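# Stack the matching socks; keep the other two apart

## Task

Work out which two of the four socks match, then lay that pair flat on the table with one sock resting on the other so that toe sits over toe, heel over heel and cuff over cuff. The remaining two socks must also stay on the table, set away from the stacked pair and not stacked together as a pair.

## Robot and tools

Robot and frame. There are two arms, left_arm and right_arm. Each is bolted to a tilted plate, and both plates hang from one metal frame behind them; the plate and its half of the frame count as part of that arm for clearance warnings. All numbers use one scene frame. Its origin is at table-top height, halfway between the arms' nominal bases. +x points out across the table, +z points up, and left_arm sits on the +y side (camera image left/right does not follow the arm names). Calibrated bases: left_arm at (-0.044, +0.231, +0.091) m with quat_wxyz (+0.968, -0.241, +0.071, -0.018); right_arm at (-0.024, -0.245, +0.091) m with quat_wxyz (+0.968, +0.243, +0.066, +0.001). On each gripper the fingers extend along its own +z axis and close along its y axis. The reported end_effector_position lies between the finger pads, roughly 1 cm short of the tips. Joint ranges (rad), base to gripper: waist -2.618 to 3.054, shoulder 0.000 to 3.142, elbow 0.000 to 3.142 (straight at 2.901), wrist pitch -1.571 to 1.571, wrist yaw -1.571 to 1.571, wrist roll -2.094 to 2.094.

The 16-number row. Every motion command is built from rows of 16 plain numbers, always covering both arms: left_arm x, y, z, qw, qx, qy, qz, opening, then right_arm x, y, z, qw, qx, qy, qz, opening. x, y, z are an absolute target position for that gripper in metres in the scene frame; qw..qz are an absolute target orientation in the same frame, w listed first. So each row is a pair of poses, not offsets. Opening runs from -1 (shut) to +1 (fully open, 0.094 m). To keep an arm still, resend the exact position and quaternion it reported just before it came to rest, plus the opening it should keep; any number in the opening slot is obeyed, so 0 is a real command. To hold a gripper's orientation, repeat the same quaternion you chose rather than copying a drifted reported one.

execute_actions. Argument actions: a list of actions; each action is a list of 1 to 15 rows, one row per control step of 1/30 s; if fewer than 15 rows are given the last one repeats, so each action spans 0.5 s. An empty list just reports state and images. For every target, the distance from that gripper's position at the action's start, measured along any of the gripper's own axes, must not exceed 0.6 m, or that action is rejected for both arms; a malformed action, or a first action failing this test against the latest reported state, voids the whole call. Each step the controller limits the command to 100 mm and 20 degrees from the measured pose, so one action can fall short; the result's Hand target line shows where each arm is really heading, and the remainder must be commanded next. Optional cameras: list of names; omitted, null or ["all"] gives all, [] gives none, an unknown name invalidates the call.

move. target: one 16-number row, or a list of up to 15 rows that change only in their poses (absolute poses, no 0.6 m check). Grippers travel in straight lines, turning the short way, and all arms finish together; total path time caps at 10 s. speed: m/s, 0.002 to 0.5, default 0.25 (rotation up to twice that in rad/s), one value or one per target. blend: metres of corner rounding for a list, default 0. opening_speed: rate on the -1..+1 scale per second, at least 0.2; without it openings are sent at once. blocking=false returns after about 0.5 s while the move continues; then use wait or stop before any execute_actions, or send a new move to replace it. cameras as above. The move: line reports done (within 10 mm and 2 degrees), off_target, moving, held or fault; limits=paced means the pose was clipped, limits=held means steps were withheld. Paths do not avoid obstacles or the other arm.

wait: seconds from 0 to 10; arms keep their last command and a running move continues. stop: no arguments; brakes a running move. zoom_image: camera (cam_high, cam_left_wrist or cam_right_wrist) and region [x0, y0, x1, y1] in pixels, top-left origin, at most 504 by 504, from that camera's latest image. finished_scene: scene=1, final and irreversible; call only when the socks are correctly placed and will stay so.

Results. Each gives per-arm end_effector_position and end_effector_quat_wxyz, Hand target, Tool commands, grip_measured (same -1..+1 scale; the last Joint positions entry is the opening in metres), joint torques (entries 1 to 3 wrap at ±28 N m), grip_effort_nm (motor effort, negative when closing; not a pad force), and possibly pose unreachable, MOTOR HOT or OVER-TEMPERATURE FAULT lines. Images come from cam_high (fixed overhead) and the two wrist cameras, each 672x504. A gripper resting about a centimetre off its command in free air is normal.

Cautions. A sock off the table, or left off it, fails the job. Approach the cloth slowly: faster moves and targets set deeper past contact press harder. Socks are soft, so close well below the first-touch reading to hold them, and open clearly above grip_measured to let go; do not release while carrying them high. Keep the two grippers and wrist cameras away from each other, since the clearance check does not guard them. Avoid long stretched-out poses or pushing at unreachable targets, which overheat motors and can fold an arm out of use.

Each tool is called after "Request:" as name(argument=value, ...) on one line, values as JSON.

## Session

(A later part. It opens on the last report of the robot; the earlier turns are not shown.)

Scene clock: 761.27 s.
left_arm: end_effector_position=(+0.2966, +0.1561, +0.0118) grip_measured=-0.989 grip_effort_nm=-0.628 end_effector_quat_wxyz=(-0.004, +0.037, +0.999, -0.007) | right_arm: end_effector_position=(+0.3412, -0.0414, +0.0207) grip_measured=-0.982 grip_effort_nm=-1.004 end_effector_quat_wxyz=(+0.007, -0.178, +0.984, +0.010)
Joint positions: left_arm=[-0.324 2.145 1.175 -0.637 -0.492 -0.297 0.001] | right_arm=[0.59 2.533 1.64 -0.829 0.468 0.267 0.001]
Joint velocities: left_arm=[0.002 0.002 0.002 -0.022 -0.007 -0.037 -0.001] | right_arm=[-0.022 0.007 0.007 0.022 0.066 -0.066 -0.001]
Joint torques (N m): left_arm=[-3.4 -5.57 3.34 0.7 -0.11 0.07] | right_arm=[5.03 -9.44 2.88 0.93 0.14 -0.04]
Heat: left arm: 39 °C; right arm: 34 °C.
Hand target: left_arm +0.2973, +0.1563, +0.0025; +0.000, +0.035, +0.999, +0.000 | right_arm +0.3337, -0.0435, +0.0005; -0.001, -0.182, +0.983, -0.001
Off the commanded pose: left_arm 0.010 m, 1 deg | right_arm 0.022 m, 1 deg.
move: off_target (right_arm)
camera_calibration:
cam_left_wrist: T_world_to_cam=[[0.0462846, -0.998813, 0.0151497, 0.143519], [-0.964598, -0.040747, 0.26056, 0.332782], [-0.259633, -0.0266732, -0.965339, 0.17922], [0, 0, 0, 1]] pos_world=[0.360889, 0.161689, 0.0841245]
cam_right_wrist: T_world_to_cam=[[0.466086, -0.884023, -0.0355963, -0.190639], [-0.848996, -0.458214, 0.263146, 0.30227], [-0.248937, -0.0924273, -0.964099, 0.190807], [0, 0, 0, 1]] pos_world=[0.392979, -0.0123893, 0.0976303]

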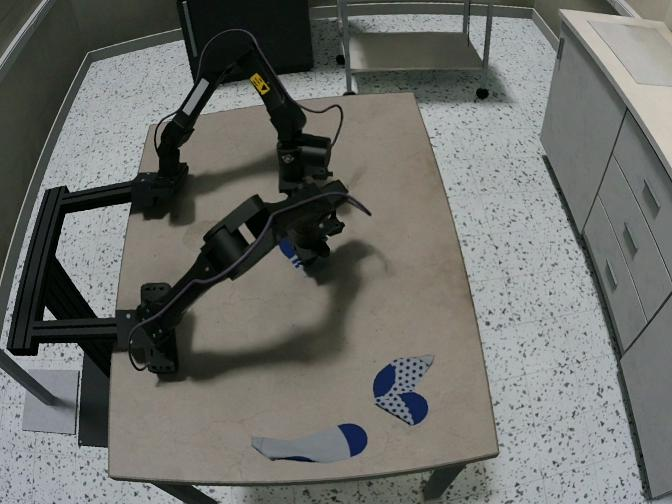

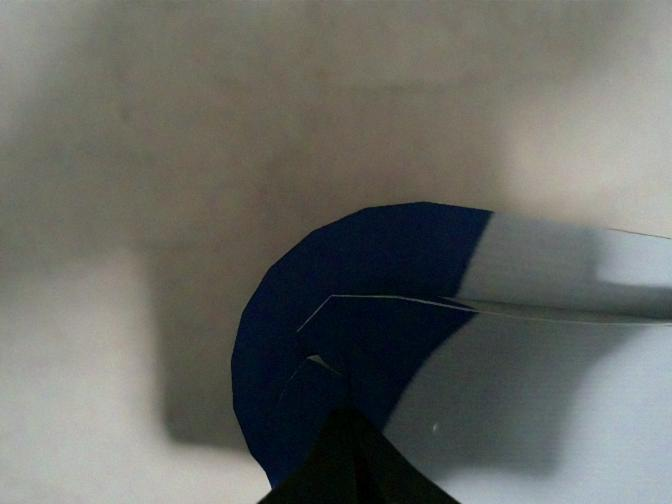

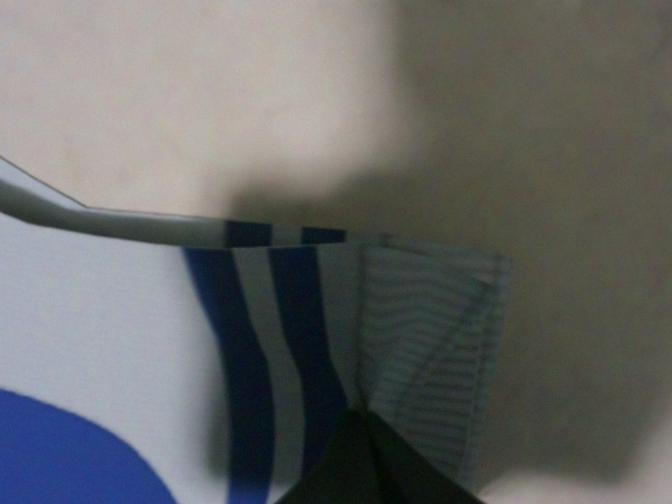

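Request:
move(target=[[0.304, 0.157, 0.028, 0, 0.035, 0.9994, 0, -1, 0.336, -0.044, 0.02, 0, -0.182, 0.983, 0, -1],[0.316, 0.157, 0.025, 0, 0.035, 0.9994, 0, -1, 0.338, -0.044, 0.015, 0, -0.182, 0.983, 0, -1],[0.316, 0.157, 0.002, 0, 0.035, 0.9994, 0, -1, 0.338, -0.044, -0.004, 0, -0.182, 0.983, 0, -1]], speed=0.05)

Scene clock: 769.87 s.
left_arm: end_effector_position=(+0.3135, +0.1561, +0.0120) grip_measured=-0.989 grip_effort_nm=-0.618 end_effector_quat_wxyz=(-0.005, +0.039, +0.999, -0.006) | right_arm: end_effector_position=(+0.3415, -0.0415, +0.0208) grip_measured=-0.982 grip_effort_nm=-1.004 end_effector_quat_wxyz=(+0.008, -0.184, +0.983, +0.009)
Joint positions: left_arm=[-0.31 2.184 1.259 -0.675 -0.493 -0.278 0.001] | right_arm=[0.59 2.533 1.64 -0.829 0.47 0.255 0.001]
Joint velocities: left_arm=[0.002 0.012 -0.007 0.037 -0.007 0.022 -0.001] | right_arm=[0.012 -0.002 -0.012 0.022 -0.066 0.051 0.001]
Joint torques (N m): left_arm=[-3.51 -5.82 3.55 0.73 -0.16 0.06] | right_arm=[4.19 -8.75 3.49 1 0.14 -0.08]
Heat: left arm: 38 °C; right arm: 35 °C.
Hand target: left_arm +0.3156, +0.1568, +0.0022; +0.000, +0.035, +0.999, +0.000 | right_arm +0.3371, -0.0446, -0.0030; -0.001, -0.182, +0.983, +0.000
Off the commanded pose: left_arm 0.010 m, 1 deg | right_arm 0.025 m, 1 deg.
move: off_target (right_arm)
camera_calibration:
cam_left_wrist: T_world_to_cam=[[0.0417838, -0.999027, 0.0141374, 0.144141], [-0.964335, -0.0366233, 0.262138, 0.348265], [-0.261365, -0.0245863, -0.964927, 0.18398], [0, 0, 0, 1]] pos_world=[0.377907, 0.161279, 0.084196]
cam_right_wrist: T_world_to_cam=[[0.476334, -0.878641, -0.0331093, -0.194219], [-0.844184, -0.467536, 0.262227, 0.300384], [-0.245883, -0.0969574, -0.964438, 0.189703], [0, 0, 0, 1]] pos_world=[0.392738, -0.0118153, 0.0977572]

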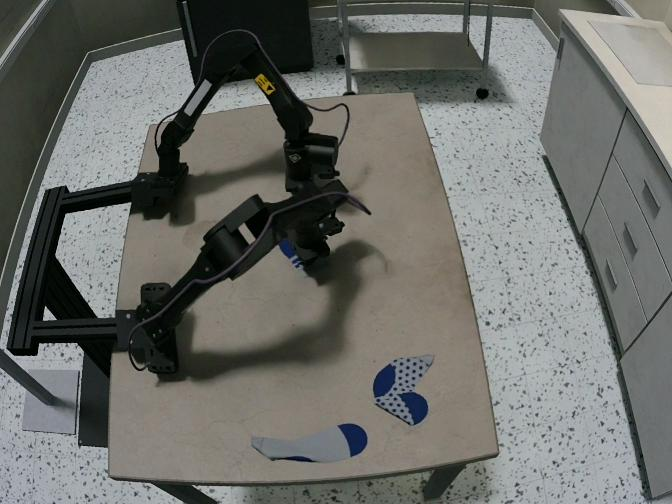

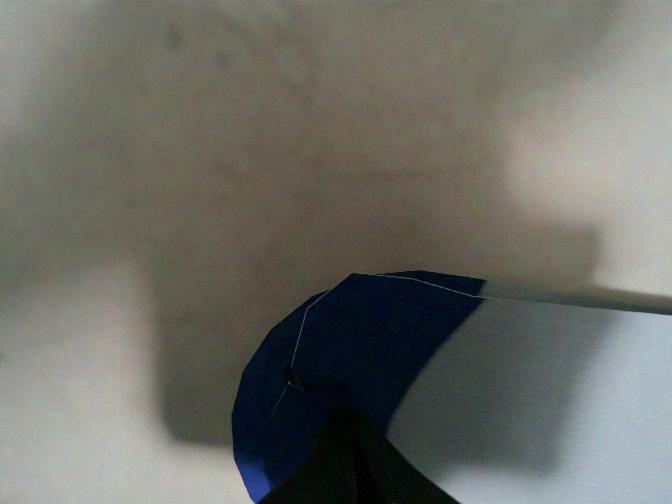

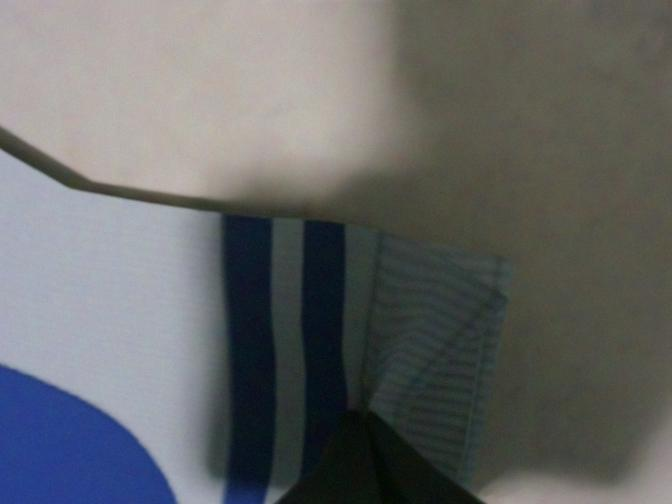

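Request:
move(target=[[0.316, 0.157, -0.002, 0, 0.035, 0.9994, 0, -1, 0.336, -0.045, -0.012, 0, -0.182, 0.983, 0, -1]], speed=0.03, cameras=[])

Request:
move(target=[[0.316, 0.157, -0.002, 0, 0.035, 0.9994, 0, -0.65, 0.336, -0.045, -0.012, 0, -0.182, 0.983, 0, -0.65]], opening_speed=0.4)

Request:
move(target=[[0.314, 0.16, 0.06, 0, 0.035, 0.9994, 0, -0.6, 0.336, -0.05, 0.06, 0, -0.182, 0.983, 0, -0.6],[0.2, 0.2, 0.25, 0, 0.035, 0.9994, 0, -0.6, 0.25, -0.05, 0.27, 0, -0.1, 0.995, 0, -0.6]], speed=[0.06,0.25])

Scene clock: 774.97 s.
left_arm: end_effector_position=(+0.3147, +0.1559, +0.0118) grip_measured=-0.989 grip_effort_nm=-0.613 end_effector_quat_wxyz=(-0.003, +0.040, +0.999, -0.007) | right_arm: end_effector_position=(+0.3411, -0.0413, +0.0196) grip_measured=-0.982 grip_effort_nm=-0.999 end_effector_quat_wxyz=(+0.009, -0.187, +0.982, +0.009)
Joint positions: left_arm=[-0.309 2.184 1.259 -0.67 -0.493 -0.271 0.001] | right_arm=[0.59 2.533 1.634 -0.821 0.471 0.248 0.001]
Joint velocities: left_arm=[-0.007 -0.022 0.002 -0.051 -0.037 -0.007 0] | right_arm=[0.007 -0.002 0.007 -0.007 -0.022 -0.037 0]
Joint torques (N m): left_arm=[-3.11 -5.56 3.14 0.84 -0.15 0.03] | right_arm=[3.63 -8.34 2.36 1.27 0.14 -0.11]
Heat: left arm: 38 °C; right arm: 35 °C.
Hand target: left_arm +0.3153, +0.1571, -0.0014; +0.000, +0.035, +0.999, +0.000 | right_arm +0.3345, -0.0459, -0.0103; -0.001, -0.182, +0.983, -0.001
Off the commanded pose: left_arm 0.014 m, 1 deg | right_arm 0.032 m, 2 deg.
move: off_target (left_arm, right_arm)
No camera images: "cameras" was empty.

Scene clock: 776.07 s.
left_arm: end_effector_position=(+0.3186, +0.1568, +0.0113) grip_measured=-0.652 grip_effort_nm=0.110 end_effector_quat_wxyz=(+0.005, +0.036, +0.999, -0.006) | right_arm: end_effector_position=(+0.3394, -0.0364, +0.0196) grip_measured=-0.653 grip_effort_nm=0.125 end_effector_quat_wxyz=(+0.006, -0.185, +0.982, +0.023)
Joint positions: left_arm=[-0.306 2.184 1.259 -0.654 -0.5 -0.27 0.016] | right_arm=[0.59 2.532 1.632 -0.812 0.444 0.247 0.016]
Joint velocities: left_arm=[-0.012 -0.017 0.002 0.007 -0.007 -0.022 0.001] | right_arm=[0.017 0.007 0.012 0.007 -0.051 0.037 0]
Joint torques (N m): left_arm=[-3.21 -5.41 3.17 0.64 -0.1 0.03] | right_arm=[3.63 -8.23 2.66 1.14 0.42 -0.09]
Heat: left arm: 38 °C; right arm: 35 °C.
Hand target: left_arm +0.3154, +0.1571, -0.0015; +0.000, +0.035, +0.999, +0.000 | right_arm +0.3344, -0.0458, -0.0103; -0.002, -0.183, +0.983, -0.001
Off the commanded pose: left_arm 0.014 m, 1 deg | right_arm 0.033 m, 3 deg.
move: off_target (left_arm, right_arm)
camera_calibration:
cam_left_wrist: T_world_to_cam=[[0.0476373, -0.998761, 0.0143657, 0.142763], [-0.968702, -0.0426864, 0.244529, 0.355913], [-0.243613, -0.0255648, -0.969536, 0.17922], [0, 0, 0, 1]] pos_world=[0.381633, 0.16236, 0.0846784]
cam_right_wrist: T_world_to_cam=[[0.47924, -0.875616, -0.0602175, -0.189126], [-0.840342, -0.477569, 0.256425, 0.299758], [-0.253288, -0.072286, -0.964686, 0.191996], [0, 0, 0, 1]] pos_world=[0.391166, -0.00856828, 0.0969618]

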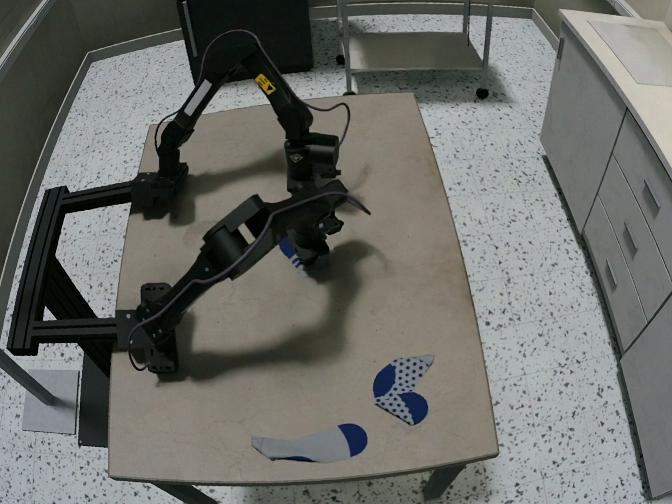

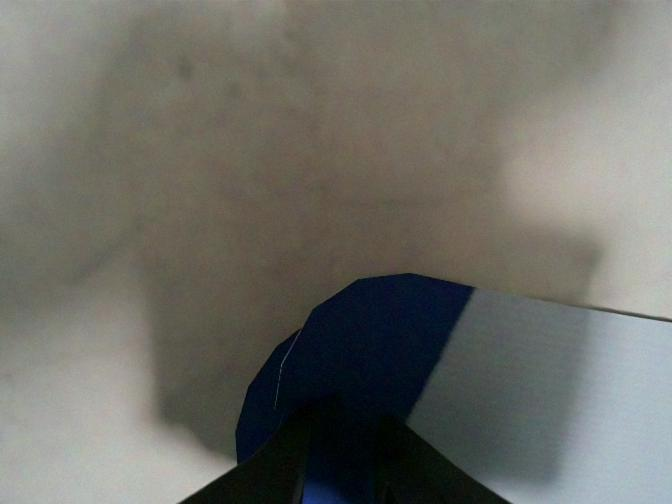

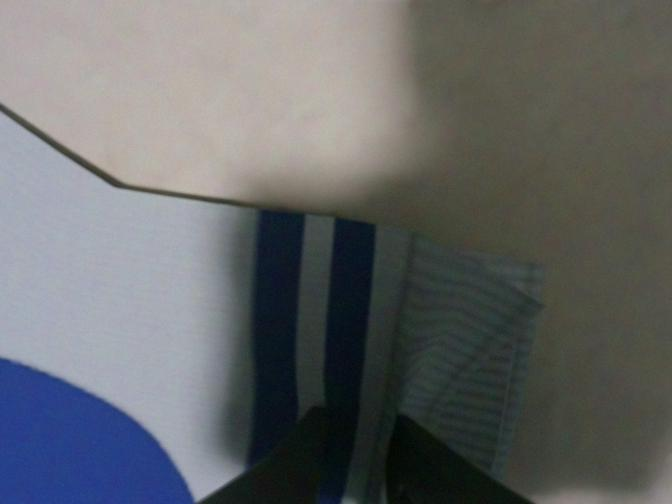

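Scene clock: 779.03 s.
left_arm: end_effector_position=(+0.2054, +0.2008, +0.2414) grip_measured=-0.602 grip_effort_nm=0.100 end_effector_quat_wxyz=(+0.002, +0.034, +0.999, +0.004) | right_arm: end_effector_position=(+0.2473, -0.0472, +0.2606) grip_measured=-0.602 grip_effort_nm=0.090 end_effector_quat_wxyz=(+0.020, -0.106, +0.994, +0.023)
Joint positions: left_arm=[-0.726 1.647 1.385 -1.554 -0.46 -0.753 0.019] | right_arm=[0.981 2.196 1.889 -1.549 0.382 0.815 0.019]
Joint velocities: left_arm=[0.007 -0.007 0.007 0.007 -0.022 -0.007 0.001] | right_arm=[-0.007 0.017 0.007 0.022 -0.037 0.037 -0.001]
Joint torques (N m): left_arm=[-3.71 -4.42 6.67 0.07 -0.03 -0.14] | right_arm=[4.67 -10.11 7.1 0.32 -0.05 0.11]
Heat: left arm: 38 °C; right arm: 36 °C.
Hand target: left_arm +0.2041, +0.2010, +0.2497; +0.010, +0.035, +0.999, -0.003 | right_arm +0.2474, -0.0499, +0.2700; +0.023, -0.101, +0.994, +0.030
Off the commanded pose: left_arm 0.010 m, 1 deg | right_arm 0.010 m, 4 deg.
joint sent to its limit (left arm) — joint 4 (wrist pitch), lower limit. The joint targets are off in position, not in orientation.
joint sent to its limit (right arm) — joint 4 (wrist pitch), lower limit. The joint targets are off in orientation, not in position.
move: off_target (right_arm)
camera_calibration:
cam_left_wrist: T_world_to_cam=[[0.0522106, -0.998622, -0.00522331, 0.192555], [-0.967469, -0.051877, 0.247612, 0.192756], [-0.247542, -0.00787458, -0.968845, 0.372979], [0, 0, 0, 1]] pos_world=[0.26876, 0.205226, 0.314636]
cam_right_wrist: T_world_to_cam=[[0.333258, -0.941189, -0.0556966, -0.108132], [-0.912089, -0.33679, 0.233809, 0.185731], [-0.238817, -0.0271187, -0.970686, 0.400457], [0, 0, 0, 1]] pos_world=[0.301075, -0.0283605, 0.33927]

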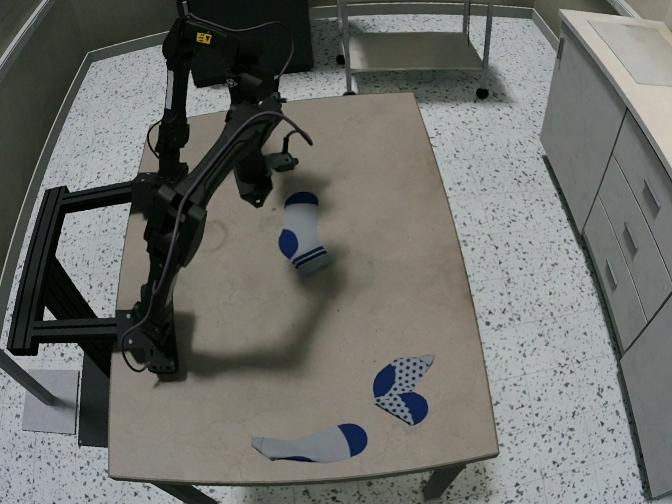

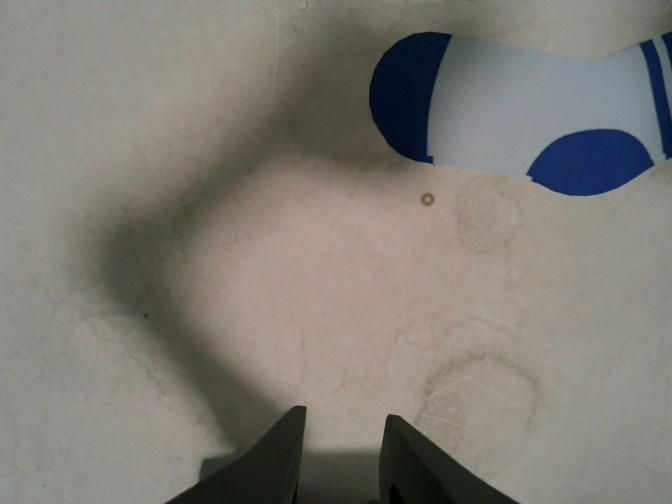

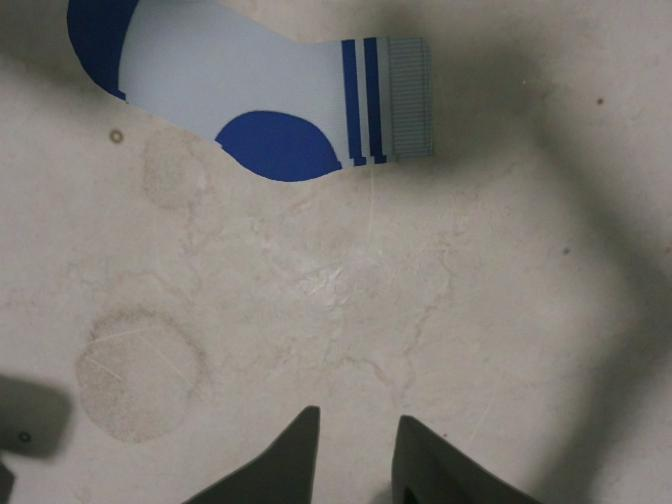

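Request:
zoom_image(camera="cam_right_wrist", region=[50, 0, 450, 200])

Request:
zoom_image(camera="cam_high", region=[250, 170, 360, 290])

Scaled by 1.260.

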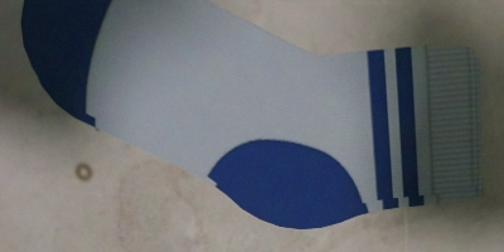

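Scaled by 4.200.

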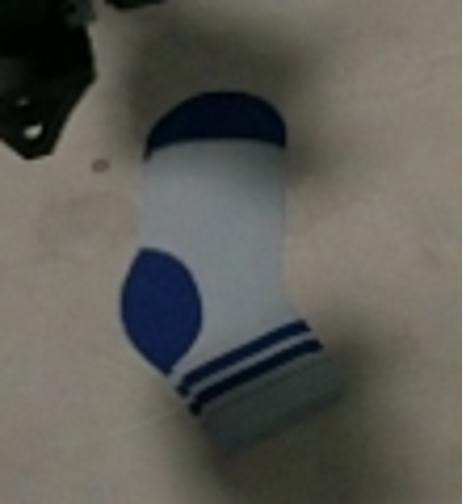

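The striped pair is stacked within a few millimetres. The other two socks are on the table, apart from the pair.

Request:
finished_scene(scene=1)

The scene is finished: the task was done.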